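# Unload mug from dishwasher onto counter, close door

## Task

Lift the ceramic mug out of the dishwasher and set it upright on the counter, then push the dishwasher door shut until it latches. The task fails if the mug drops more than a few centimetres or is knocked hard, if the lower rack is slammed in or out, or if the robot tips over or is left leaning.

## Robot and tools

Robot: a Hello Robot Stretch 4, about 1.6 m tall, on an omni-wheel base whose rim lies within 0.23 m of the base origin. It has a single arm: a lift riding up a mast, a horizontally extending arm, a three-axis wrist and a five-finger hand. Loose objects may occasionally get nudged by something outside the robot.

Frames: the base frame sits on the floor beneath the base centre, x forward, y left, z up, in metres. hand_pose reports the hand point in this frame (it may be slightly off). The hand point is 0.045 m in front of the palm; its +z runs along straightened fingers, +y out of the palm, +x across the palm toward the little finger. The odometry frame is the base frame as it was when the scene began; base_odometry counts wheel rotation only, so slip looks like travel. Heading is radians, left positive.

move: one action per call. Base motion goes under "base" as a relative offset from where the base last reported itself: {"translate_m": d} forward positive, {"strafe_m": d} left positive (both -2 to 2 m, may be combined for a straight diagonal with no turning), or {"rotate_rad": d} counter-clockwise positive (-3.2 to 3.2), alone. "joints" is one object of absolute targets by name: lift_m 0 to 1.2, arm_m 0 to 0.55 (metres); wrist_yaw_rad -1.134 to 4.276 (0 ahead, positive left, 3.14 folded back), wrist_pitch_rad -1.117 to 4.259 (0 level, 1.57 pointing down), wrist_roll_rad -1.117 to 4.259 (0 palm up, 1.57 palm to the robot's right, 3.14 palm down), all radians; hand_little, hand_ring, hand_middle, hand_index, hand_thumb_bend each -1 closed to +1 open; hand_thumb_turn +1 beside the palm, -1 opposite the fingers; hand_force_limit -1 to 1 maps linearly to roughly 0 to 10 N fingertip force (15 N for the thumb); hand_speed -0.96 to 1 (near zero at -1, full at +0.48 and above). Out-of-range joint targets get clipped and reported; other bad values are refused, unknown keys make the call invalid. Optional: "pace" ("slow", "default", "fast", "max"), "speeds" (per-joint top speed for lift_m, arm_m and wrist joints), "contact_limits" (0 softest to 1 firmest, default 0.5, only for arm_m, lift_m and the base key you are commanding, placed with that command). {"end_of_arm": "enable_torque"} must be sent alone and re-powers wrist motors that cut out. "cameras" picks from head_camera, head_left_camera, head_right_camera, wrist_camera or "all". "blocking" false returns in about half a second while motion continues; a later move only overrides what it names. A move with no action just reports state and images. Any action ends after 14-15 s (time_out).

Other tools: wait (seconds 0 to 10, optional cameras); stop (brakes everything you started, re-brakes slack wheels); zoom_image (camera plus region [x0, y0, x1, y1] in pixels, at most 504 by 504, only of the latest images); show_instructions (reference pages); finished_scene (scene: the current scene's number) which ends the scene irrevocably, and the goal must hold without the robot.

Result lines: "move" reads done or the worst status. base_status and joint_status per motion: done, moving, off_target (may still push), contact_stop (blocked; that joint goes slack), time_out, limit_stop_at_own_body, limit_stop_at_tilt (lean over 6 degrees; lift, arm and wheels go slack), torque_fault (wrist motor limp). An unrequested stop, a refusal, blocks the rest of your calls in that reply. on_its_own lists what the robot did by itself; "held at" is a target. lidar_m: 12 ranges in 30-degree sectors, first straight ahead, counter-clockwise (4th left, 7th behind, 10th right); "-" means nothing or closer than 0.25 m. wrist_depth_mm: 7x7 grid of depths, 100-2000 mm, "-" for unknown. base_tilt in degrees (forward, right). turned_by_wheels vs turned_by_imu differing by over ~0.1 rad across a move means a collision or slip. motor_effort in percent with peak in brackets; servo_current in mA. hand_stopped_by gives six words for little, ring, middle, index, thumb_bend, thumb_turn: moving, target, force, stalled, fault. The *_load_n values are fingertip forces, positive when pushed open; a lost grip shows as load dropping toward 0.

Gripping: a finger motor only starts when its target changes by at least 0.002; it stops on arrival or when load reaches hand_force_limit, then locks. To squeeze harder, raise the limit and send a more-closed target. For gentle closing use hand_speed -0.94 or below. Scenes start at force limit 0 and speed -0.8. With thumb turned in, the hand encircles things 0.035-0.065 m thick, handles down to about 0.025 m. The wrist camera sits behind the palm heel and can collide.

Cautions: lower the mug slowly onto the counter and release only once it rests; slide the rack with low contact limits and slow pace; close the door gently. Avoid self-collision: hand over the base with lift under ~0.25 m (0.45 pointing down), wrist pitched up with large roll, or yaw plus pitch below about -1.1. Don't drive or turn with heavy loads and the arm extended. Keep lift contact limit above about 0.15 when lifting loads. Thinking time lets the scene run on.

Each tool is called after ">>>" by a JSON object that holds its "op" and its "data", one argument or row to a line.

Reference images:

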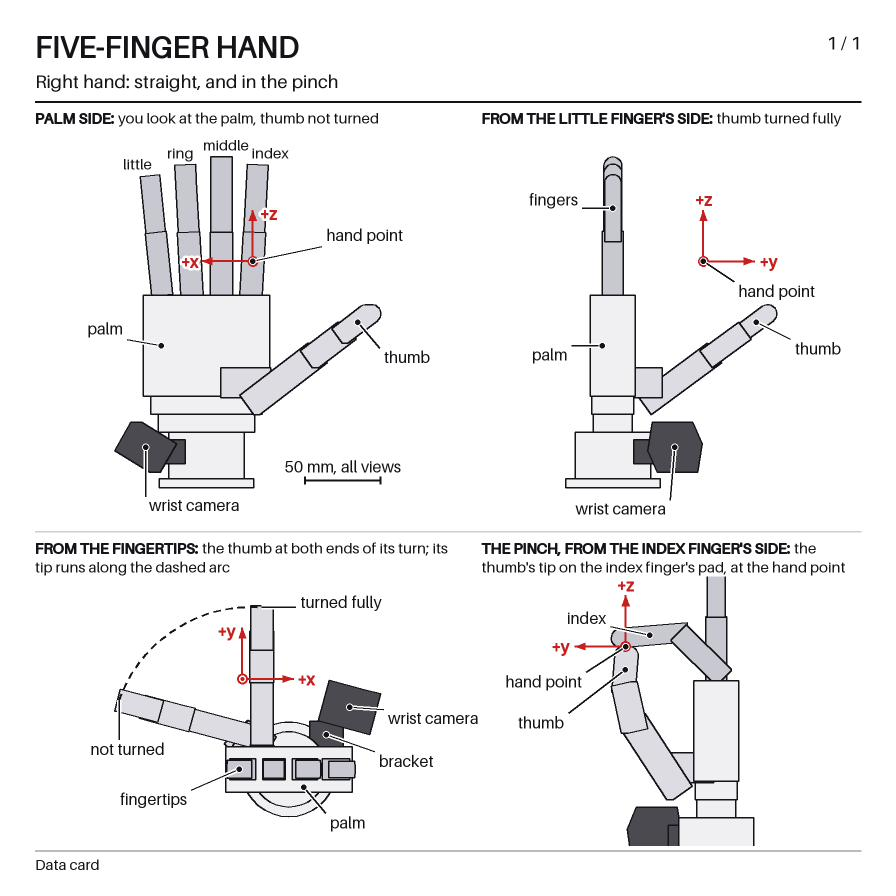

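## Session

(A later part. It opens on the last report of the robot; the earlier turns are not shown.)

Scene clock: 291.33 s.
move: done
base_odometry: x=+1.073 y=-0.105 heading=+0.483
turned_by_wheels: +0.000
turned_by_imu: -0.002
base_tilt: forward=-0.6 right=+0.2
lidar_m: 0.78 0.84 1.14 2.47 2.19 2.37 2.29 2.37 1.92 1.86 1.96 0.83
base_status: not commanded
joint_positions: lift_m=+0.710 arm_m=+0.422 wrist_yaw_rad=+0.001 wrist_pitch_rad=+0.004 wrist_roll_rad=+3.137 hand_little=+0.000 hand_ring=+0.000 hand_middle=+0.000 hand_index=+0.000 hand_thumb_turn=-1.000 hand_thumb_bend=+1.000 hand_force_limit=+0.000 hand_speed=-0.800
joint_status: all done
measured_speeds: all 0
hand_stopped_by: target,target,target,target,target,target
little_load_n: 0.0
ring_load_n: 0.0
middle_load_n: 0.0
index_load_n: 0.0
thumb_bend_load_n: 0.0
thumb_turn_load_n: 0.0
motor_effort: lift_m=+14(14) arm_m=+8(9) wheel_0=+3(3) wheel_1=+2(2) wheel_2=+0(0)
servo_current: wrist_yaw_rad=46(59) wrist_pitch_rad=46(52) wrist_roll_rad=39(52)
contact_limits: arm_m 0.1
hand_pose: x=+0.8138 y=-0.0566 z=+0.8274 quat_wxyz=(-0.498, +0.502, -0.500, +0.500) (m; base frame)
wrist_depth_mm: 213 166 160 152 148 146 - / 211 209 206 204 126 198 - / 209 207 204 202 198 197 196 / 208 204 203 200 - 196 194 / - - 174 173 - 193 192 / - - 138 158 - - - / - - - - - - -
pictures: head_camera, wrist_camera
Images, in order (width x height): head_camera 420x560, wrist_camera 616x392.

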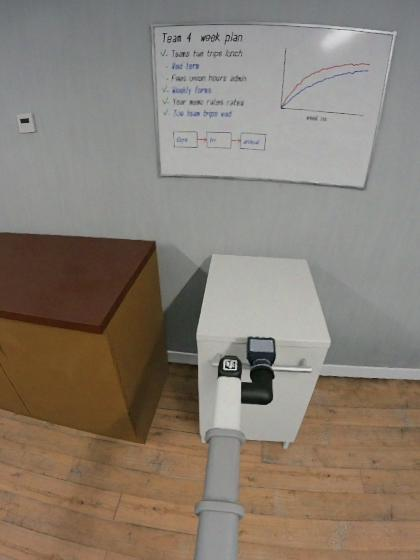

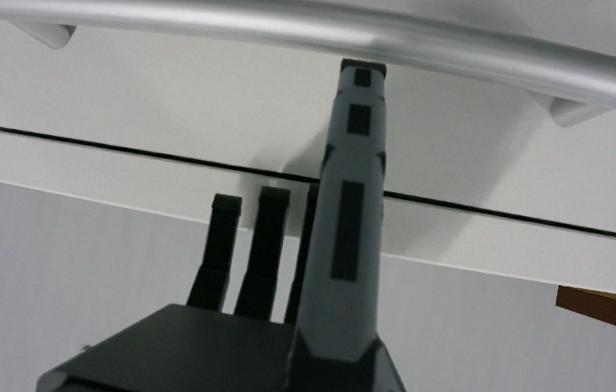

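>>> {"op": "move", "data": {
  "joints": {"arm_m": 0.428},
  "contact_limits": {"arm_m": 0.1}
}}

>>> {"op": "move", "data": {
  "joints": {"lift_m": 0.66},
  "contact_limits": {"lift_m": 0.1},
  "pace": "slow",
  "cameras": ["head_camera", "wrist_camera", "head_right_camera"]
}}

>>> {"op": "zoom_image", "data": {
  "camera": "head_camera",
  "region": [200, 320, 320, 440]
}}

Scene clock: 303.50 s.
move: done
base_odometry: x=+1.073 y=-0.105 heading=+0.483
turned_by_wheels: +0.000
turned_by_imu: -0.002
base_tilt: forward=-0.6 right=+0.2
lidar_m: 0.80 0.88 1.12 2.48 2.19 2.38 2.27 2.39 1.92 1.86 1.97 0.82
base_status: not commanded
joint_positions: lift_m=+0.710 arm_m=+0.428 wrist_yaw_rad=+0.001 wrist_pitch_rad=+0.004 wrist_roll_rad=+3.137 hand_little=+0.000 hand_ring=+0.000 hand_middle=+0.000 hand_index=+0.000 hand_thumb_turn=-1.000 hand_thumb_bend=+1.000 hand_force_limit=+0.000 hand_speed=-0.800
joint_status: all done
measured_speeds: all 0
hand_stopped_by: target,target,target,target,target,target
little_load_n: 0.0
ring_load_n: 0.0
middle_load_n: 0.0
index_load_n: 0.0
thumb_bend_load_n: 0.0
thumb_turn_load_n: 0.0
motor_effort: lift_m=+14(15) arm_m=+8(9) wheel_0=+2(2) wheel_1=+2(2) wheel_2=+0(0)
servo_current: wrist_yaw_rad=39(52) wrist_pitch_rad=46(52) wrist_roll_rad=33(46)
contact_limits: arm_m 0.1
hand_pose: x=+0.8198 y=-0.0566 z=+0.8274 quat_wxyz=(-0.498, +0.502, -0.500, +0.500) (m; base frame)
wrist_depth_mm: 207 204 158 148 143 141 - / 205 203 200 198 126 192 - / 203 201 198 196 192 191 190 / 201 198 196 194 - 190 188 / - - 174 173 - 187 186 / - - 139 157 - - - / - - - - - - -
pictures: none

Scene clock: 304.80 s.
move: done
base_odometry: x=+1.073 y=-0.105 heading=+0.483
turned_by_wheels: +0.000
turned_by_imu: -0.001
base_tilt: forward=-0.6 right=+0.2
lidar_m: 0.76 0.87 1.13 2.48 2.22 2.38 2.30 2.41 1.94 1.86 1.96 0.82
base_status: not commanded
joint_positions: lift_m=+0.660 arm_m=+0.428 wrist_yaw_rad=+0.001 wrist_pitch_rad=+0.004 wrist_roll_rad=+3.137 hand_little=+0.000 hand_ring=+0.000 hand_middle=+0.000 hand_index=+0.000 hand_thumb_turn=-1.000 hand_thumb_bend=+1.000 hand_force_limit=+0.000 hand_speed=-0.800
joint_status: all done
measured_speeds: all 0
hand_stopped_by: target,target,target,target,target,target
little_load_n: 0.0
ring_load_n: 0.0
middle_load_n: 0.0
index_load_n: 0.0
thumb_bend_load_n: 0.0
thumb_turn_load_n: 0.0
motor_effort: lift_m=+14(16) arm_m=+8(8) wheel_0=+2(2) wheel_1=+2(3) wheel_2=+0(1)
servo_current: wrist_yaw_rad=52(52) wrist_pitch_rad=46(46) wrist_roll_rad=46(52)
contact_limits: arm_m 0.1; lift_m 0.1
hand_pose: x=+0.8198 y=-0.0566 z=+0.7774 quat_wxyz=(-0.498, +0.502, -0.500, +0.500) (m; base frame)
wrist_depth_mm: 208 205 202 199 198 195 - / 154 202 200 198 126 193 192 / 202 199 145 141 138 191 - / 201 198 195 193 - 141 - / 198 196 193 174 - 187 - / - 194 154 160 - 186 - / - - - - - 183 -
pictures: head_camera, head_right_camera, wrist_camera
Images, in order (width x height): head_camera 420x560, head_right_camera 420x672, wrist_camera 616x392.

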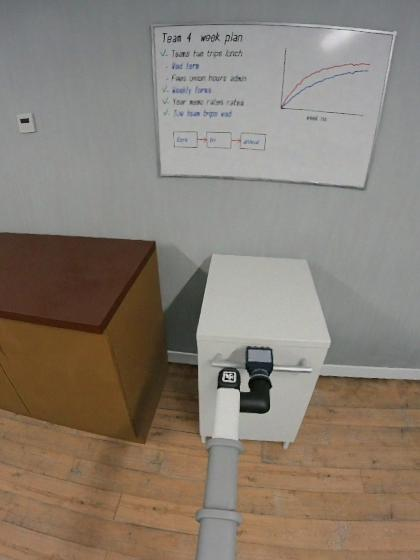

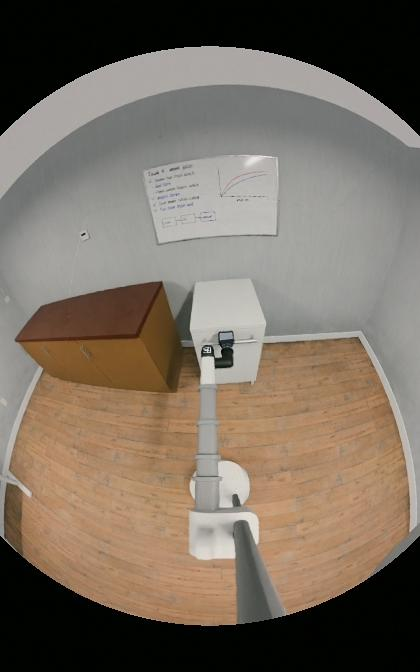

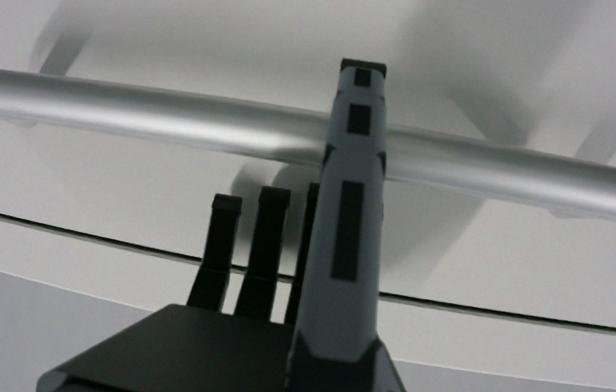

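Scaled by 4.200 from the camera's 420x560 image, which has a finer 1200x1600 frame.

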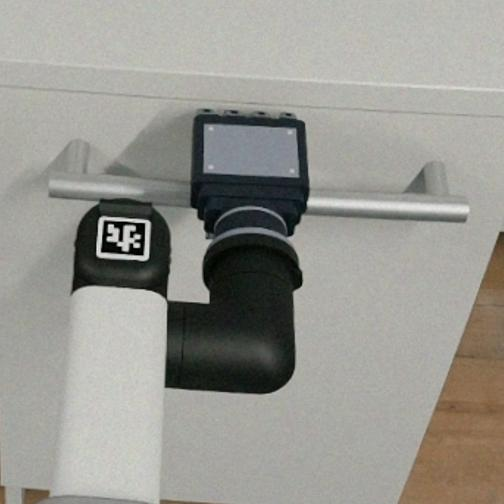

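>>> {"op": "move", "data": {
  "joints": {"lift_m": 0.624},
  "contact_limits": {"lift_m": 0.1},
  "pace": "slow",
  "cameras": ["head_camera", "wrist_camera"]
}}

>>> {"op": "zoom_image", "data": {
  "camera": "head_camera",
  "region": [200, 320, 320, 440]
}}

Scene clock: 309.97 s.
move: done
base_odometry: x=+1.073 y=-0.105 heading=+0.483
turned_by_wheels: +0.000
turned_by_imu: -0.002
base_tilt: forward=-0.6 right=+0.2
lidar_m: 0.76 0.85 1.10 2.48 2.20 2.37 2.29 2.40 1.92 1.87 1.96 0.82
base_status: not commanded
joint_positions: lift_m=+0.624 arm_m=+0.428 wrist_yaw_rad=+0.001 wrist_pitch_rad=+0.004 wrist_roll_rad=+3.137 hand_little=+0.000 hand_ring=+0.000 hand_middle=+0.000 hand_index=+0.000 hand_thumb_turn=-1.000 hand_thumb_bend=+1.000 hand_force_limit=+0.000 hand_speed=-0.800
joint_status: all done
measured_speeds: all 0
hand_stopped_by: target,target,target,target,target,target
little_load_n: 0.0
ring_load_n: 0.0
middle_load_n: 0.0
index_load_n: 0.0
thumb_bend_load_n: 0.0
thumb_turn_load_n: 0.0
motor_effort: lift_m=+14(17) arm_m=+7(8) wheel_0=+2(2) wheel_1=+1(2) wheel_2=+0(0)
servo_current: wrist_yaw_rad=52(59) wrist_pitch_rad=39(46) wrist_roll_rad=59(59)
contact_limits: arm_m 0.1; lift_m 0.1
hand_pose: x=+0.8198 y=-0.0566 z=+0.7414 quat_wxyz=(-0.498, +0.502, -0.500, +0.500) (m; base frame)
wrist_depth_mm: 208 205 202 200 198 195 - / 205 203 200 198 126 194 192 / 204 200 198 196 192 191 190 / 146 142 143 194 - 190 - / 198 196 167 139 136 135 - / 196 194 155 161 - 185 - / - - - - - 183 -
pictures: head_camera, wrist_camera
Images, in order (width x height): head_camera 420x560, wrist_camera 616x392.

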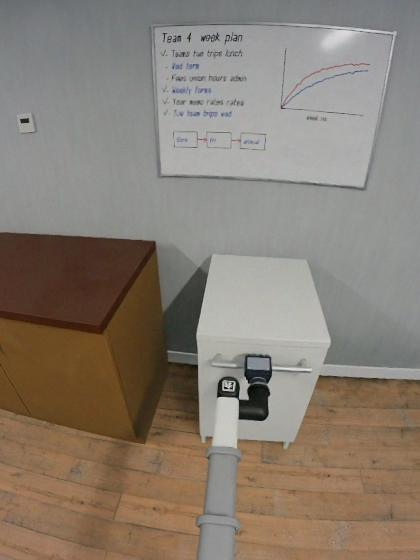

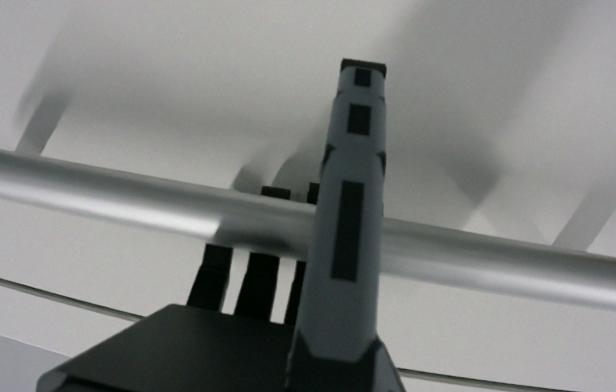

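Scaled by 4.200 from the camera's 420x560 image, which has a finer 1200x1600 frame.

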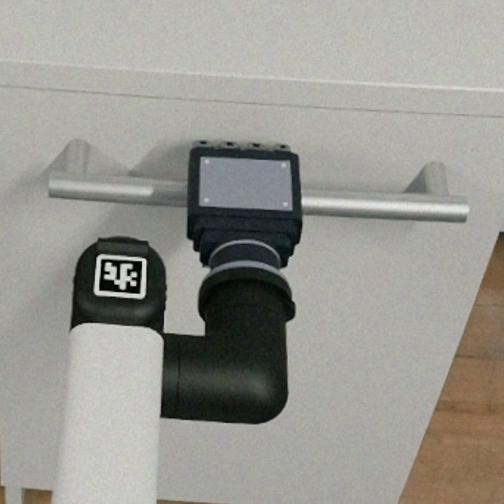

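>>> {"op": "move", "data": {
  "joints": {"arm_m": 0.39},
  "contact_limits": {"arm_m": 0.3},
  "pace": "slow",
  "cameras": ["head_camera", "wrist_camera"]
}}

>>> {"op": "zoom_image", "data": {
  "camera": "head_camera",
  "region": [180, 240, 350, 460]
}}

Scene clock: 314.10 s.
move: contact_stop
base_odometry: x=+1.073 y=-0.105 heading=+0.483
turned_by_wheels: +0.000
turned_by_imu: -0.010
base_tilt: forward=-0.7 right=+0.1
lidar_m: 0.78 0.86 1.12 2.48 2.16 2.36 2.29 2.39 1.93 1.85 1.93 0.80
base_status: not commanded
joint_positions: lift_m=+0.624 arm_m=+0.411 wrist_yaw_rad=+0.006 wrist_pitch_rad=+0.002 wrist_roll_rad=+3.138 hand_little=+0.000 hand_ring=+0.000 hand_middle=+0.000 hand_index=+0.000 hand_thumb_turn=-1.000 hand_thumb_bend=+1.000 hand_force_limit=+0.000 hand_speed=-0.800
joint_status: arm_m contact_stop (moved -0.016 of -0.038)
measured_speeds: all 0
hand_stopped_by: target,target,target,target,target,target
little_load_n: 1.5
ring_load_n: 2.0
middle_load_n: 0.0
index_load_n: 1.5
thumb_bend_load_n: 0.0
thumb_turn_load_n: 0.0
on_its_own: arm_m is slack since a contact_stop (your +0.390 is given up)
motor_effort: lift_m=+16(16) arm_m=+0(21) wheel_0=+0(5) wheel_1=+0(4) wheel_2=+5(11)
servo_current: wrist_yaw_rad=59(59) wrist_pitch_rad=39(46) wrist_roll_rad=26(65)
contact_limits: arm_m 0.3; lift_m 0.1
hand_pose: x=+0.8038 y=-0.0556 z=+0.7416 quat_wxyz=(-0.500, +0.503, -0.498, +0.499) (m; base frame)
wrist_depth_mm: 222 220 216 214 211 210 - / 220 217 215 212 208 208 206 / 218 215 213 211 206 206 204 / 160 158 158 179 - 204 202 / 213 211 171 156 - 150 149 / 211 209 155 160 - 200 198 / - - - - - 198 -
pictures: head_camera, wrist_camera
Images, in order (width x height): head_camera 420x560, wrist_camera 616x392.

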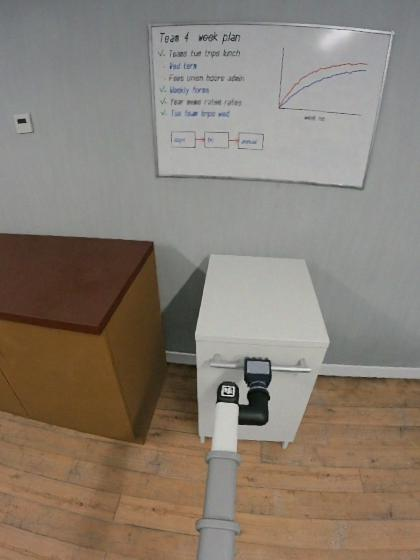

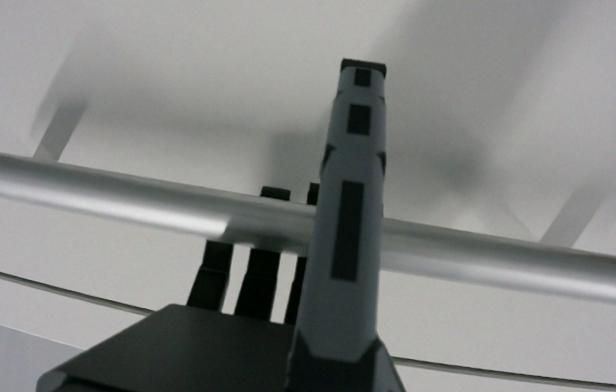

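Scaled by 2.291 from the camera's 420x560 image, which has a finer 1200x1600 frame.

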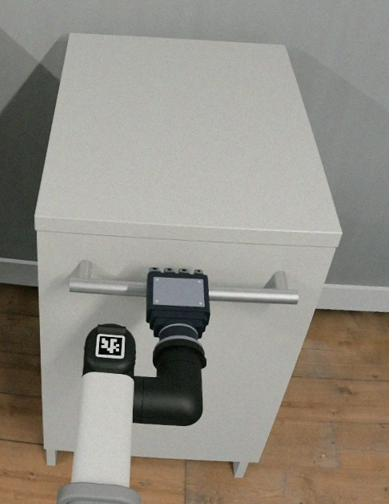

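>>> {"op": "move", "data": {
  "joints": {"arm_m": 0.38},
  "contact_limits": {"arm_m": 0.6},
  "pace": "slow",
  "cameras": ["head_camera", "wrist_camera"]
}}

>>> {"op": "zoom_image", "data": {
  "camera": "head_camera",
  "region": [180, 240, 350, 460]
}}

Scene clock: 319.00 s.
move: done
base_odometry: x=+1.074 y=-0.104 heading=+0.486
turned_by_wheels: +0.003
turned_by_imu: -0.013
base_tilt: forward=+0.8 right=+0.9
lidar_m: 0.75 0.85 1.07 2.68 2.19 2.40 2.30 2.42 1.91 1.83 1.91 0.80
base_status: not commanded
joint_positions: lift_m=+0.624 arm_m=+0.382 wrist_yaw_rad=+0.021 wrist_pitch_rad=-0.008 wrist_roll_rad=+3.138 hand_little=+0.000 hand_ring=+0.001 hand_middle=+0.001 hand_index=+0.002 hand_thumb_turn=-1.000 hand_thumb_bend=+1.000 hand_force_limit=+0.000 hand_speed=-0.800
joint_status: all done
measured_speeds: all 0
hand_stopped_by: target,target,target,target,target,target
little_load_n: -0.5
ring_load_n: 5.0
middle_load_n: 11.5
index_load_n: 18.5
thumb_bend_load_n: 0.0
thumb_turn_load_n: 0.0
on_its_own: wrist_yaw_rad is at rest, and its servo_current (117 mA) is outside its rest range (0 to 104 mA)
motor_effort: lift_m=+16(16) arm_m=-24(26) wheel_0=+8(9) wheel_1=+0(1) wheel_2=+29(29)
servo_current: wrist_yaw_rad=117(130) wrist_pitch_rad=52(59) wrist_roll_rad=33(52)
contact_limits: arm_m 0.6; lift_m 0.1
hand_pose: x=+0.7758 y=-0.0521 z=+0.7440 quat_wxyz=(-0.507, +0.504, -0.492, +0.498) (m; base frame)
wrist_depth_mm: 213 213 212 211 210 209 - / 213 211 211 211 208 208 208 / 212 211 210 209 208 208 207 / 157 155 159 208 - 206 206 / 210 209 170 155 - 152 153 / 210 209 155 157 - 205 204 / - - - - - 204 -
pictures: head_camera, wrist_camera
Images, in order (width x height): head_camera 420x560, wrist_camera 616x392.

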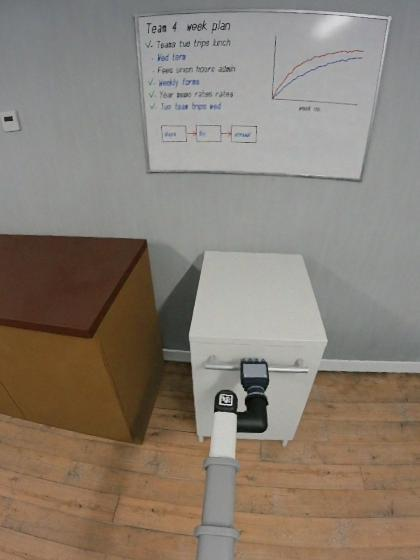

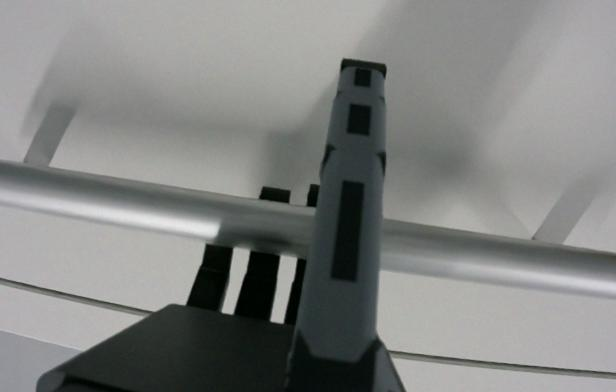

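Scaled by 2.291 from the camera's 420x560 image, which has a finer 1200x1600 frame.

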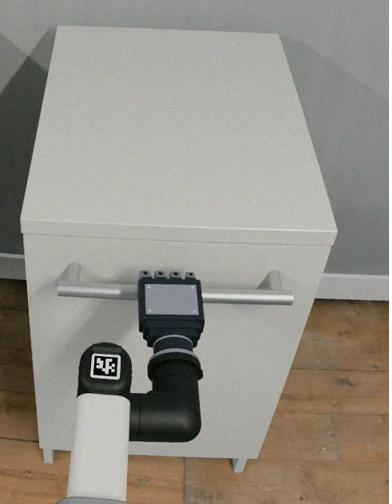

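>>> {"op": "move", "data": {
  "joints": {"arm_m": 0.405},
  "pace": "slow"
}}

>>> {"op": "move", "data": {
  "joints": {"lift_m": 0.613, "wrist_yaw_rad": -0.03},
  "pace": "slow",
  "contact_limits": {"lift_m": 0.1},
  "cameras": ["head_camera", "wrist_camera"]
}}

>>> {"op": "zoom_image", "data": {
  "camera": "head_camera",
  "region": [180, 240, 350, 460]
}}

Scene clock: 334.47 s.
move: done
base_odometry: x=+1.073 y=-0.104 heading=+0.484
turned_by_wheels: -0.001
turned_by_imu: -0.011
base_tilt: forward=-0.6 right=+0.1
lidar_m: 0.77 0.83 1.07 2.68 2.15 2.39 2.29 2.41 1.95 1.88 1.95 0.81
base_status: not commanded
joint_positions: lift_m=+0.624 arm_m=+0.405 wrist_yaw_rad=+0.021 wrist_pitch_rad=+0.001 wrist_roll_rad=+3.139 hand_little=+0.000 hand_ring=+0.001 hand_middle=+0.001 hand_index=+0.002 hand_thumb_turn=-1.000 hand_thumb_bend=+1.000 hand_force_limit=+0.000 hand_speed=-0.800
joint_status: all done
measured_speeds: all 0
hand_stopped_by: target,target,target,target,target,target
little_load_n: 1.5
ring_load_n: 3.5
middle_load_n: 5.0
index_load_n: 8.0
thumb_bend_load_n: 0.0
thumb_turn_load_n: 0.0
on_its_own: wrist_yaw_rad is at rest, and its servo_current (130 mA) is outside its rest range (0 to 104 mA)
motor_effort: lift_m=+16(17) arm_m=-4(23) wheel_0=+3(9) wheel_1=+0(3) wheel_2=+18(29)
servo_current: wrist_yaw_rad=130(137) wrist_pitch_rad=39(59) wrist_roll_rad=39(52)
contact_limits: lift_m 0.1
hand_pose: x=+0.7985 y=-0.0521 z=+0.7420 quat_wxyz=(-0.504, +0.506, -0.494, +0.495) (m; base frame)
wrist_depth_mm: 220 219 216 215 213 211 - / 218 216 214 213 209 209 208 / 216 214 213 211 207 208 206 / 159 158 158 179 - 206 204 / 212 210 171 156 - 151 151 / 210 208 155 160 - 202 200 / - - - - - 199 -
pictures: none

Scene clock: 335.23 s.
move: off_target
base_odometry: x=+1.073 y=-0.104 heading=+0.485
turned_by_wheels: +0.000
turned_by_imu: +0.000
base_tilt: forward=-0.7 right=+0.1
lidar_m: 0.80 0.86 1.07 2.55 2.16 2.40 2.28 2.37 1.93 1.85 1.95 0.83
base_status: not commanded
joint_positions: lift_m=+0.614 arm_m=+0.405 wrist_yaw_rad=+0.003 wrist_pitch_rad=-0.002 wrist_roll_rad=+3.139 hand_little=+0.000 hand_ring=+0.001 hand_middle=+0.001 hand_index=+0.001 hand_thumb_turn=-1.000 hand_thumb_bend=+1.000 hand_force_limit=+0.000 hand_speed=-0.800
joint_status: wrist_yaw_rad off_target (ended at +0.003, target -0.030); the others done
measured_speeds: all 0
hand_stopped_by: target,target,target,target,target,target
little_load_n: 2.5
ring_load_n: 3.5
middle_load_n: 2.0
index_load_n: 3.5
thumb_bend_load_n: 0.0
thumb_turn_load_n: 0.0
on_its_own: wrist_yaw_rad is at rest, and its servo_current (234 mA) is outside its rest range (0 to 104 mA)
motor_effort: lift_m=+12(16) arm_m=-4(4) wheel_0=+8(9) wheel_1=+0(1) wheel_2=+18(18)
servo_current: wrist_yaw_rad=234(280) wrist_pitch_rad=39(46) wrist_roll_rad=39(46)
contact_limits: lift_m 0.1
hand_pose: x=+0.7977 y=-0.0561 z=+0.7319 quat_wxyz=(-0.501, +0.501, -0.498, +0.500) (m; base frame)
wrist_depth_mm: 219 216 213 211 208 206 - / 218 215 212 210 126 205 - / 216 213 211 209 204 204 202 / 160 158 159 179 - 203 200 / 214 212 171 156 - 150 150 / 213 211 152 158 - 201 199 / - - - - - 200 -
pictures: head_camera, wrist_camera
Images, in order (width x height): head_camera 420x560, wrist_camera 616x392.

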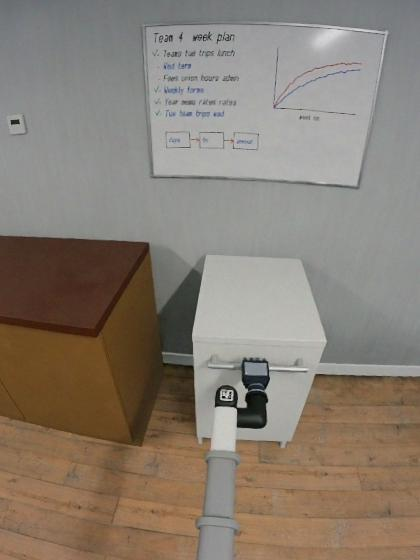

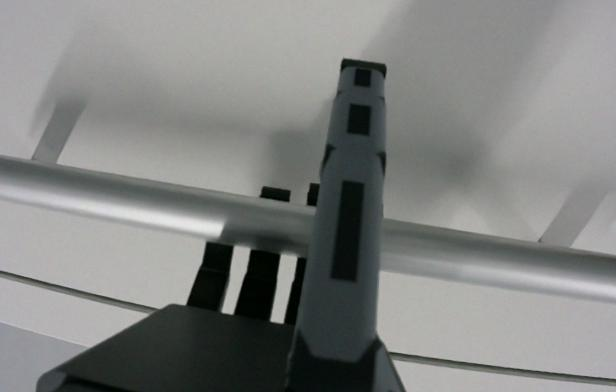

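Scaled by 2.291 from the camera's 420x560 image, which has a finer 1200x1600 frame.

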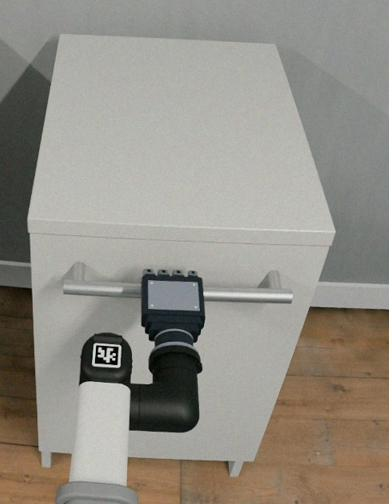

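>>> {"op": "move", "data": {
  "joints": {"arm_m": 0.42},
  "pace": "slow",
  "cameras": ["head_camera", "wrist_camera"]
}}

Scene clock: 343.93 s.
move: done
base_odometry: x=+1.073 y=-0.105 heading=+0.484
turned_by_wheels: -0.001
turned_by_imu: -0.003
base_tilt: forward=-0.6 right=+0.1
lidar_m: 0.77 0.85 1.06 2.83 2.18 2.40 2.29 2.40 1.94 1.85 1.97 0.82
base_status: not commanded
joint_positions: lift_m=+0.613 arm_m=+0.420 wrist_yaw_rad=-0.028 wrist_pitch_rad=+0.002 wrist_roll_rad=+3.139 hand_little=+0.000 hand_ring=+0.000 hand_middle=+0.000 hand_index=+0.000 hand_thumb_turn=-1.000 hand_thumb_bend=+1.000 hand_force_limit=+0.000 hand_speed=-0.800
joint_status: all done
measured_speeds: all 0
hand_stopped_by: target,target,target,target,target,target
little_load_n: 0.0
ring_load_n: 0.0
middle_load_n: 0.0
index_load_n: 0.0
thumb_bend_load_n: 0.0
thumb_turn_load_n: 0.0
on_its_own: wrist_yaw_rad moved -0.031 to your old target -0.030
motor_effort: lift_m=+14(14) arm_m=+8(9) wheel_0=+3(9) wheel_1=+1(1) wheel_2=+5(18)
servo_current: wrist_yaw_rad=46(241) wrist_pitch_rad=39(46) wrist_roll_rad=26(52)
contact_limits: lift_m 0.1
hand_pose: x=+0.8102 y=-0.0629 z=+0.7310 quat_wxyz=(-0.492, +0.494, -0.507, +0.507) (m; base frame)
wrist_depth_mm: 227 221 214 209 204 199 - / 224 218 213 207 126 197 193 / 221 215 210 205 197 195 191 / 160 165 206 202 - 193 - / 214 208 151 148 - 189 - / 213 208 155 160 - 138 - / - - - - - 186 -
pictures: head_camera, wrist_camera
Images, in order (width x height): head_camera 420x560, wrist_camera 616x392.

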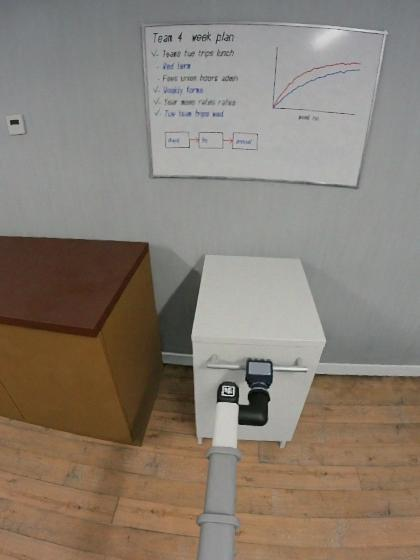

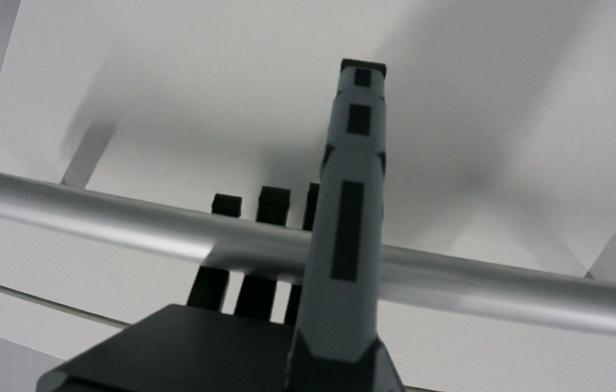

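>>> {"op": "move", "data": {
  "joints": {"wrist_yaw_rad": -0.01}
}}

>>> {"op": "move", "data": {
  "joints": {"arm_m": 0.375},
  "pace": "slow",
  "contact_limits": {"arm_m": 0.9},
  "cameras": ["head_camera", "wrist_camera"]
}}

Scene clock: 349.17 s.
move: done
base_odometry: x=+1.073 y=-0.105 heading=+0.484
turned_by_wheels: +0.000
turned_by_imu: -0.002
base_tilt: forward=-0.7 right=+0.1
lidar_m: 0.76 0.86 1.08 2.83 2.18 2.40 2.30 2.39 1.96 1.88 1.95 0.80
base_status: not commanded
joint_positions: lift_m=+0.613 arm_m=+0.420 wrist_yaw_rad=-0.012 wrist_pitch_rad=+0.002 wrist_roll_rad=+3.139 hand_little=+0.000 hand_ring=+0.000 hand_middle=+0.000 hand_index=+0.000 hand_thumb_turn=-1.000 hand_thumb_bend=+1.000 hand_force_limit=+0.000 hand_speed=-0.800
joint_status: all done
measured_speeds: all 0
hand_stopped_by: target,target,target,target,target,target
little_load_n: 0.0
ring_load_n: 0.0
middle_load_n: 0.0
index_load_n: 0.0
thumb_bend_load_n: 0.0
thumb_turn_load_n: 0.0
motor_effort: lift_m=+14(14) arm_m=+8(8) wheel_0=+3(4) wheel_1=+1(1) wheel_2=+5(5)
servo_current: wrist_yaw_rad=46(59) wrist_pitch_rad=39(46) wrist_roll_rad=39(52)
contact_limits: lift_m 0.1
hand_pose: x=+0.8112 y=-0.0594 z=+0.7310 quat_wxyz=(-0.496, +0.498, -0.503, +0.503) (m; base frame)
wrist_depth_mm: 227 221 214 209 204 198 - / 224 217 212 208 126 197 193 / 221 215 210 205 196 195 191 / 160 164 207 203 - 193 - / 214 208 150 148 - 189 - / 213 208 155 160 - 138 - / - - - - - 186 -
pictures: none

Scene clock: 351.03 s.
move: done
base_odometry: x=+1.073 y=-0.105 heading=+0.483
turned_by_wheels: -0.001
turned_by_imu: -0.002
base_tilt: forward=-0.6 right=+0.0
lidar_m: 0.72 0.84 1.07 2.81 2.15 2.38 2.30 2.36 1.94 1.88 1.97 0.77
base_status: not commanded
joint_positions: lift_m=+0.613 arm_m=+0.375 wrist_yaw_rad=-0.010 wrist_pitch_rad=+0.004 wrist_roll_rad=+3.139 hand_little=+0.000 hand_ring=+0.000 hand_middle=+0.000 hand_index=+0.000 hand_thumb_turn=-1.000 hand_thumb_bend=+1.000 hand_force_limit=+0.000 hand_speed=-0.800
joint_status: all done
measured_speeds: all 0
hand_stopped_by: target,target,target,target,target,target
little_load_n: 0.0
ring_load_n: 0.0
middle_load_n: 0.0
index_load_n: 0.0
thumb_bend_load_n: 0.0
thumb_turn_load_n: 0.0
motor_effort: lift_m=+19(19) arm_m=-6(24) wheel_0=+1(11) wheel_1=+0(3) wheel_2=+1(29)
servo_current: wrist_yaw_rad=52(150) wrist_pitch_rad=39(52) wrist_roll_rad=39(52)
contact_limits: arm_m 0.9; lift_m 0.1
hand_pose: x=+0.7668 y=-0.0589 z=+0.7301 quat_wxyz=(-0.496, +0.499, -0.503, +0.502) (m; base frame)
wrist_depth_mm: 234 229 223 218 213 209 - / 229 223 217 213 204 204 202 / 222 216 212 208 200 200 197 / 158 154 182 202 - 195 192 / 211 205 150 145 - 140 - / 258 202 155 161 - 183 - / - - - - - 181 -
pictures: head_camera, wrist_camera
Images, in order (width x height): head_camera 420x560, wrist_camera 616x392.

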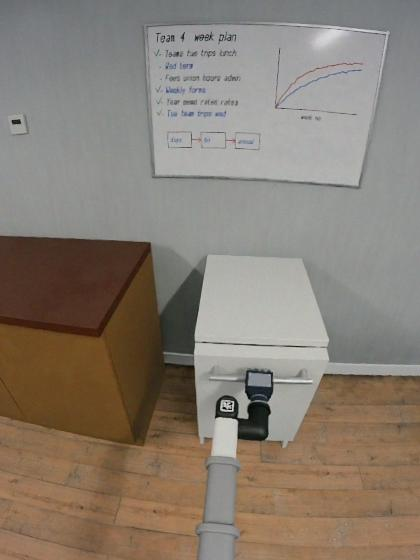

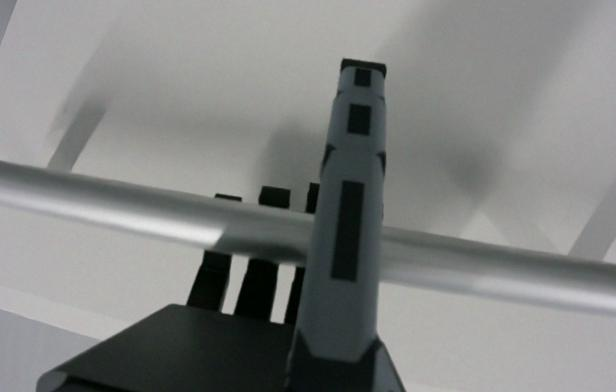

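>>> {"op": "zoom_image", "data": {
  "camera": "head_camera",
  "region": [180, 240, 350, 460]
}}

>>> {"op": "move", "data": {
  "joints": {"arm_m": 0.33},
  "pace": "slow",
  "cameras": ["head_camera", "wrist_camera"]
}}

>>> {"op": "zoom_image", "data": {
  "camera": "head_camera",
  "region": [180, 240, 350, 460]
}}

Scaled by 2.291 from the camera's 420x560 image, which has a finer 1200x1600 frame.

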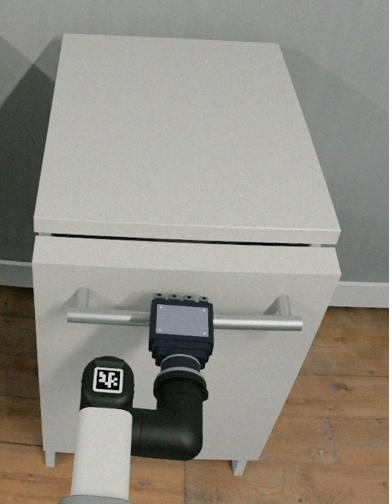

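Scene clock: 357.07 s.
move: done
base_odometry: x=+1.073 y=-0.105 heading=+0.483
turned_by_wheels: +0.000
turned_by_imu: -0.002
base_tilt: forward=-0.6 right=+0.1
lidar_m: 0.69 0.85 1.08 2.82 2.15 2.40 2.31 2.39 1.96 1.88 1.92 0.73
base_status: not commanded
joint_positions: lift_m=+0.613 arm_m=+0.331 wrist_yaw_rad=-0.009 wrist_pitch_rad=+0.004 wrist_roll_rad=+3.139 hand_little=+0.001 hand_ring=+0.000 hand_middle=+0.000 hand_index=+0.000 hand_thumb_turn=-1.000 hand_thumb_bend=+1.000 hand_force_limit=+0.000 hand_speed=-0.800
joint_status: all done
measured_speeds: all 0
hand_stopped_by: target,target,target,target,target,target
little_load_n: 5.0
ring_load_n: 0.5
middle_load_n: 0.0
index_load_n: 0.0
thumb_bend_load_n: 0.0
thumb_turn_load_n: 0.0
motor_effort: lift_m=+19(19) arm_m=-9(11) wheel_0=+0(2) wheel_1=-1(1) wheel_2=+1(1)
servo_current: wrist_yaw_rad=59(59) wrist_pitch_rad=39(46) wrist_roll_rad=46(52)
contact_limits: lift_m 0.1
hand_pose: x=+0.7221 y=-0.0587 z=+0.7301 quat_wxyz=(-0.496, +0.499, -0.503, +0.502) (m; base frame)
wrist_depth_mm: 246 242 237 234 230 227 - / 237 233 229 225 126 220 217 / 228 224 221 217 107 212 210 / 167 161 156 158 - 205 203 / 212 209 204 161 - 146 146 / 301 204 152 160 - 191 189 / - - - - - 187 -
pictures: head_camera, wrist_camera
Images, in order (width x height): head_camera 420x560, wrist_camera 616x392.

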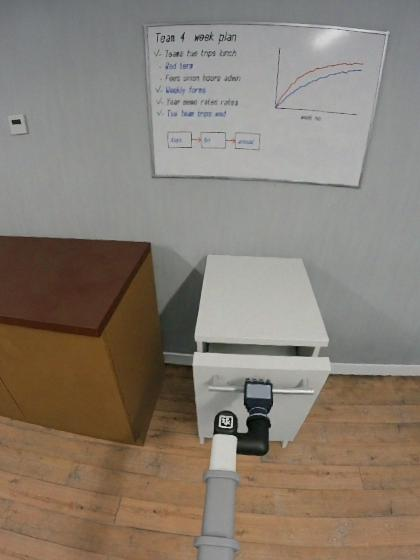

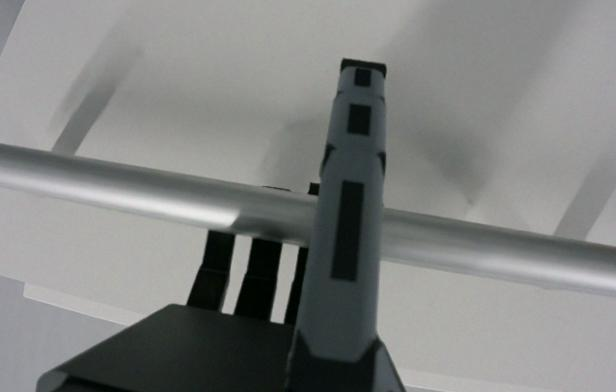

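Scaled by 2.291 from the camera's 420x560 image, which has a finer 1200x1600 frame.

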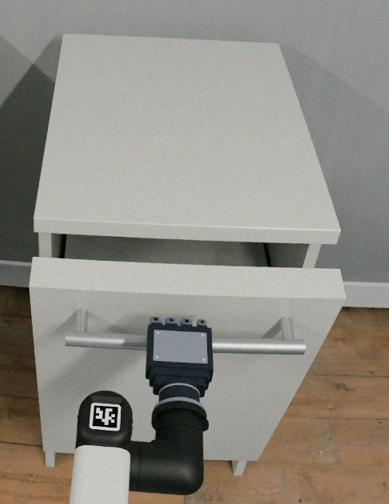

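>>> {"op": "move", "data": {
  "joints": {"arm_m": 0.341},
  "pace": "slow"
}}

>>> {"op": "wait", "data": {
  "seconds": 2,
  "cameras": ["head_camera", "wrist_camera"]
}}

>>> {"op": "zoom_image", "data": {
  "camera": "head_camera",
  "region": [180, 240, 350, 460]
}}

Scene clock: 361.47 s.
move: done
base_odometry: x=+1.073 y=-0.105 heading=+0.483
turned_by_wheels: +0.000
turned_by_imu: -0.002
base_tilt: forward=-0.7 right=+0.2
lidar_m: 0.68 0.84 1.09 2.83 2.19 2.40 2.29 2.42 1.98 1.88 1.96 0.71
base_status: not commanded
joint_positions: lift_m=+0.613 arm_m=+0.341 wrist_yaw_rad=-0.009 wrist_pitch_rad=+0.004 wrist_roll_rad=+3.139 hand_little=+0.000 hand_ring=+0.000 hand_middle=+0.000 hand_index=+0.000 hand_thumb_turn=-1.000 hand_thumb_bend=+1.000 hand_force_limit=+0.000 hand_speed=-0.800
joint_status: all done
measured_speeds: all 0
hand_stopped_by: target,target,target,target,target,target
little_load_n: 0.0
ring_load_n: 0.5
middle_load_n: 0.0
index_load_n: 0.0
thumb_bend_load_n: 0.0
thumb_turn_load_n: 0.0
motor_effort: lift_m=+19(19) arm_m=+8(9) wheel_0=+0(1) wheel_1=+0(1) wheel_2=+1(1)
servo_current: wrist_yaw_rad=52(52) wrist_pitch_rad=46(52) wrist_roll_rad=52(52)
contact_limits: lift_m 0.1
hand_pose: x=+0.7322 y=-0.0587 z=+0.7301 quat_wxyz=(-0.496, +0.499, -0.503, +0.502) (m; base frame)
wrist_depth_mm: 236 232 227 223 219 216 - / 228 223 219 215 208 209 207 / 218 215 211 208 200 202 200 / 206 152 147 147 - 196 193 / 203 201 195 171 - 137 - / 200 194 155 161 - 183 - / - - - - - 177 -
pictures: none

Scene clock: 363.47 s.
base_odometry: x=+1.073 y=-0.105 heading=+0.483
turned_by_wheels: +0.000
turned_by_imu: -0.001
base_tilt: forward=-0.6 right=+0.0
lidar_m: 0.68 0.86 1.06 2.81 2.16 2.37 2.29 2.38 1.96 1.89 1.96 0.73
base_status: not commanded
joint_positions: lift_m=+0.613 arm_m=+0.341 wrist_yaw_rad=-0.009 wrist_pitch_rad=+0.004 wrist_roll_rad=+3.139 hand_little=+0.000 hand_ring=+0.000 hand_middle=+0.000 hand_index=+0.000 hand_thumb_turn=-1.000 hand_thumb_bend=+1.000 hand_force_limit=+0.000 hand_speed=-0.800
joint_status: all done
measured_speeds: all 0
hand_stopped_by: target,target,target,target,target,target
little_load_n: 0.0
ring_load_n: 0.0
middle_load_n: 0.0
index_load_n: 0.0
thumb_bend_load_n: 0.0
thumb_turn_load_n: 0.0
motor_effort: lift_m=+19(19) arm_m=+8(9) wheel_0=+0(1) wheel_1=-1(1) wheel_2=+1(1)
servo_current: wrist_yaw_rad=46(52) wrist_pitch_rad=46(52) wrist_roll_rad=46(52)
contact_limits: lift_m 0.1
hand_pose: x=+0.7322 y=-0.0587 z=+0.7301 quat_wxyz=(-0.496, +0.499, -0.503, +0.502) (m; base frame)
wrist_depth_mm: 236 232 227 222 220 216 - / 228 223 219 216 208 209 207 / 219 216 211 208 201 202 200 / 206 152 147 147 - 195 193 / 203 200 195 171 - 137 - / 200 195 155 160 - 183 - / - - - - - 177 -
wait: 2.00 s; at rest by 0.27 s
pictures: head_camera, wrist_camera
Images, in order (width x height): head_camera 420x560, wrist_camera 616x392.

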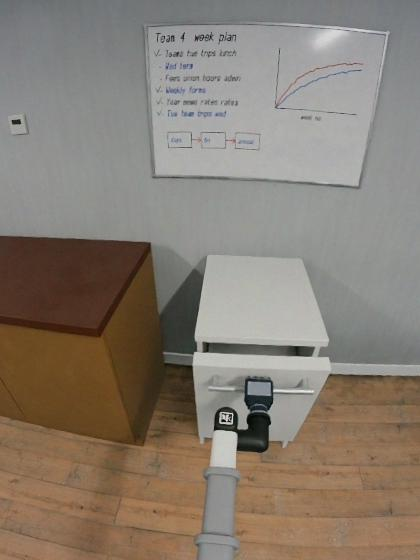

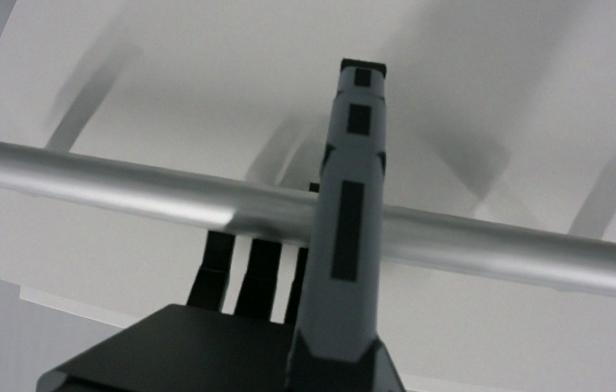

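Scaled by 2.291 from the camera's 420x560 image, which has a finer 1200x1600 frame.

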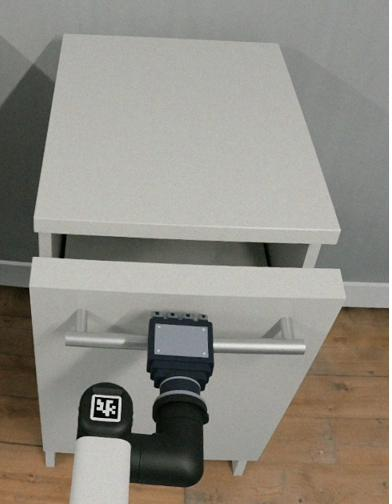

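>>> {"op": "move", "data": {
  "joints": {"arm_m": 0.290, "lift_m": 0.573, "wrist_pitch_rad": -0.1},
  "speeds": {"arm_m": 0.08, "lift_m": 0.07, "wrist_pitch_rad": 0.2},
  "cameras": ["head_camera", "wrist_camera"]
}}

>>> {"op": "zoom_image", "data": {
  "camera": "head_camera",
  "region": [180, 240, 350, 460]
}}

Scene clock: 385.80 s.
move: done
base_odometry: x=+1.073 y=-0.105 heading=+0.483
turned_by_wheels: +0.000
turned_by_imu: -0.002
base_tilt: forward=-0.6 right=+0.1
lidar_m: 0.64 0.86 1.08 2.82 2.15 2.38 2.27 2.35 1.96 1.88 1.98 0.69
base_status: not commanded
joint_positions: lift_m=+0.574 arm_m=+0.290 wrist_yaw_rad=-0.009 wrist_pitch_rad=-0.098 wrist_roll_rad=+3.139 hand_little=+0.001 hand_ring=+0.000 hand_middle=+0.000 hand_index=+0.000 hand_thumb_turn=-1.000 hand_thumb_bend=+1.000 hand_force_limit=+0.000 hand_speed=-0.800
joint_status: all done
measured_speeds: all 0
hand_stopped_by: target,target,target,target,target,target
little_load_n: 5.0
ring_load_n: 0.0
middle_load_n: 0.0
index_load_n: 0.0
thumb_bend_load_n: 0.0
thumb_turn_load_n: 0.0
motor_effort: lift_m=+13(18) arm_m=-9(11) wheel_0=-1(1) wheel_1=-1(1) wheel_2=+3(3)
servo_current: wrist_yaw_rad=52(59) wrist_pitch_rad=39(72) wrist_roll_rad=33(52)
hand_pose: x=+0.6872 y=-0.0587 z=+0.7134 quat_wxyz=(-0.521, +0.473, -0.476, +0.527) (m; base frame)
wrist_depth_mm: 239 236 231 227 224 220 - / 234 229 224 221 213 214 212 / 226 223 219 215 208 208 206 / 165 160 157 178 - 204 200 / 213 211 176 157 - 147 - / - 206 151 160 - 192 190 / - - - - - 188 -
pictures: head_camera, wrist_camera
Images, in order (width x height): head_camera 420x560, wrist_camera 616x392.

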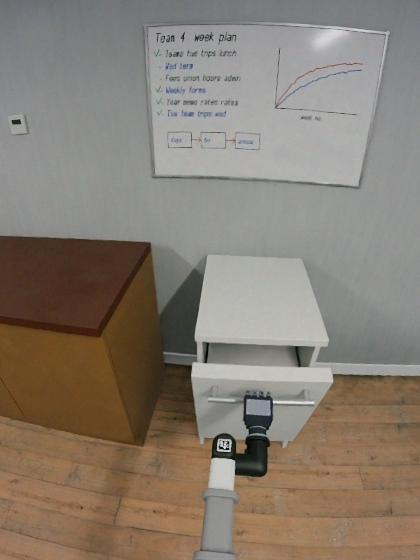

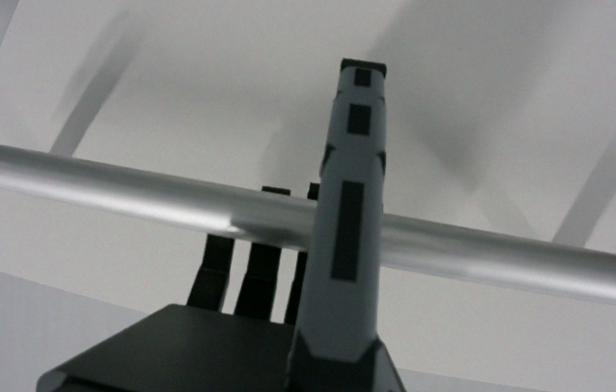

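Scaled by 2.291 from the camera's 420x560 image, which has a finer 1200x1600 frame.

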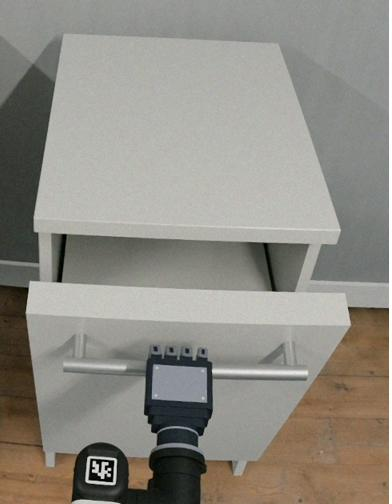

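>>> {"op": "move", "data": {
  "joints": {"arm_m": 0.244, "lift_m": 0.546, "wrist_pitch_rad": -0.15, "wrist_yaw_rad": 0.01},
  "speeds": {"arm_m": 0.08, "lift_m": 0.05, "wrist_pitch_rad": 0.1, "wrist_yaw_rad": 0.1}
}}

>>> {"op": "move", "data": {
  "joints": {"arm_m": 0.197, "lift_m": 0.516, "wrist_pitch_rad": -0.2, "wrist_yaw_rad": 0.01},
  "speeds": {"arm_m": 0.08, "lift_m": 0.05, "wrist_pitch_rad": 0.1},
  "cameras": ["head_camera", "wrist_camera"]
}}

>>> {"op": "zoom_image", "data": {
  "camera": "head_camera",
  "region": [180, 240, 350, 460]
}}

Scene clock: 397.80 s.
move: done
base_odometry: x=+1.073 y=-0.105 heading=+0.483
turned_by_wheels: +0.000
turned_by_imu: -0.002
base_tilt: forward=-0.8 right=+0.1
lidar_m: 0.61 0.81 1.08 2.81 2.17 2.36 2.29 2.39 1.97 1.88 1.98 0.66
base_status: not commanded
joint_positions: lift_m=+0.546 arm_m=+0.245 wrist_yaw_rad=+0.008 wrist_pitch_rad=-0.147 wrist_roll_rad=+3.139 hand_little=+0.001 hand_ring=+0.000 hand_middle=+0.000 hand_index=+0.000 hand_thumb_turn=-1.000 hand_thumb_bend=+1.000 hand_force_limit=+0.000 hand_speed=-0.800
joint_status: all done
measured_speeds: all 0
hand_stopped_by: target,target,target,target,target,target
little_load_n: 5.0
ring_load_n: 0.0
middle_load_n: 0.0
index_load_n: -0.5
thumb_bend_load_n: 0.0
thumb_turn_load_n: 0.0
motor_effort: lift_m=+13(15) arm_m=-9(11) wheel_0=-1(2) wheel_1=+0(1) wheel_2=+2(3)
servo_current: wrist_yaw_rad=46(65) wrist_pitch_rad=39(65) wrist_roll_rad=33(59)
hand_pose: x=+0.6437 y=-0.0549 z=+0.6975 quat_wxyz=(-0.537, +0.464, -0.460, +0.534) (m; base frame)
wrist_depth_mm: 245 242 236 233 229 225 - / 237 234 229 224 126 218 216 / 227 224 220 217 107 211 209 / 167 160 157 178 - 204 202 / 212 210 177 158 - 146 - / - 204 151 160 - 191 189 / - - - - - 187 -
pictures: none

Scene clock: 398.87 s.
move: done
base_odometry: x=+1.073 y=-0.105 heading=+0.483
turned_by_wheels: +0.000
turned_by_imu: -0.001
base_tilt: forward=-0.6 right=+0.0
lidar_m: 0.54 0.83 1.09 2.82 2.15 2.37 2.28 2.38 1.98 1.87 1.95 0.62
base_status: not commanded
joint_positions: lift_m=+0.516 arm_m=+0.198 wrist_yaw_rad=+0.008 wrist_pitch_rad=-0.194 wrist_roll_rad=+3.139 hand_little=+0.001 hand_ring=+0.000 hand_middle=+0.000 hand_index=+0.000 hand_thumb_turn=-1.000 hand_thumb_bend=+1.000 hand_force_limit=+0.000 hand_speed=-0.800
joint_status: all done
measured_speeds: all 0
hand_stopped_by: target,target,target,target,target,target
little_load_n: 4.5
ring_load_n: 1.5
middle_load_n: 0.0
index_load_n: 0.0
thumb_bend_load_n: -0.5
thumb_turn_load_n: 0.5
motor_effort: lift_m=+14(15) arm_m=-9(11) wheel_0=-2(2) wheel_1=-1(1) wheel_2=+2(3)
servo_current: wrist_yaw_rad=52(65) wrist_pitch_rad=39(72) wrist_roll_rad=33(59)
hand_pose: x=+0.5978 y=-0.0548 z=+0.6783 quat_wxyz=(-0.548, +0.451, -0.447, +0.544) (m; base frame)
wrist_depth_mm: 246 244 241 237 236 232 - / 237 235 231 228 126 224 224 / 227 224 222 220 105 216 215 / 213 161 157 157 - 208 206 / 209 207 204 169 - 148 146 / - 202 151 160 - 193 190 / - - - - - 187 -
pictures: head_camera, wrist_camera
Images, in order (width x height): head_camera 420x560, wrist_camera 616x392.

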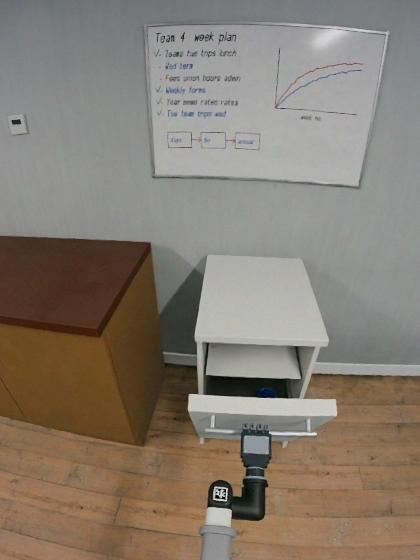

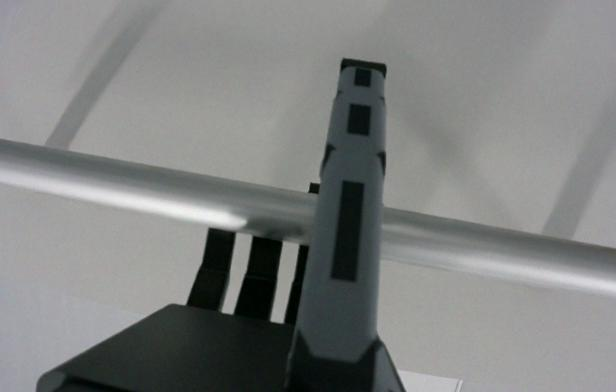

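Scaled by 2.291 from the camera's 420x560 image, which has a finer 1200x1600 frame.

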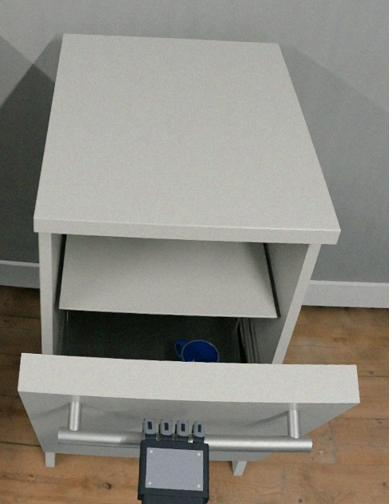

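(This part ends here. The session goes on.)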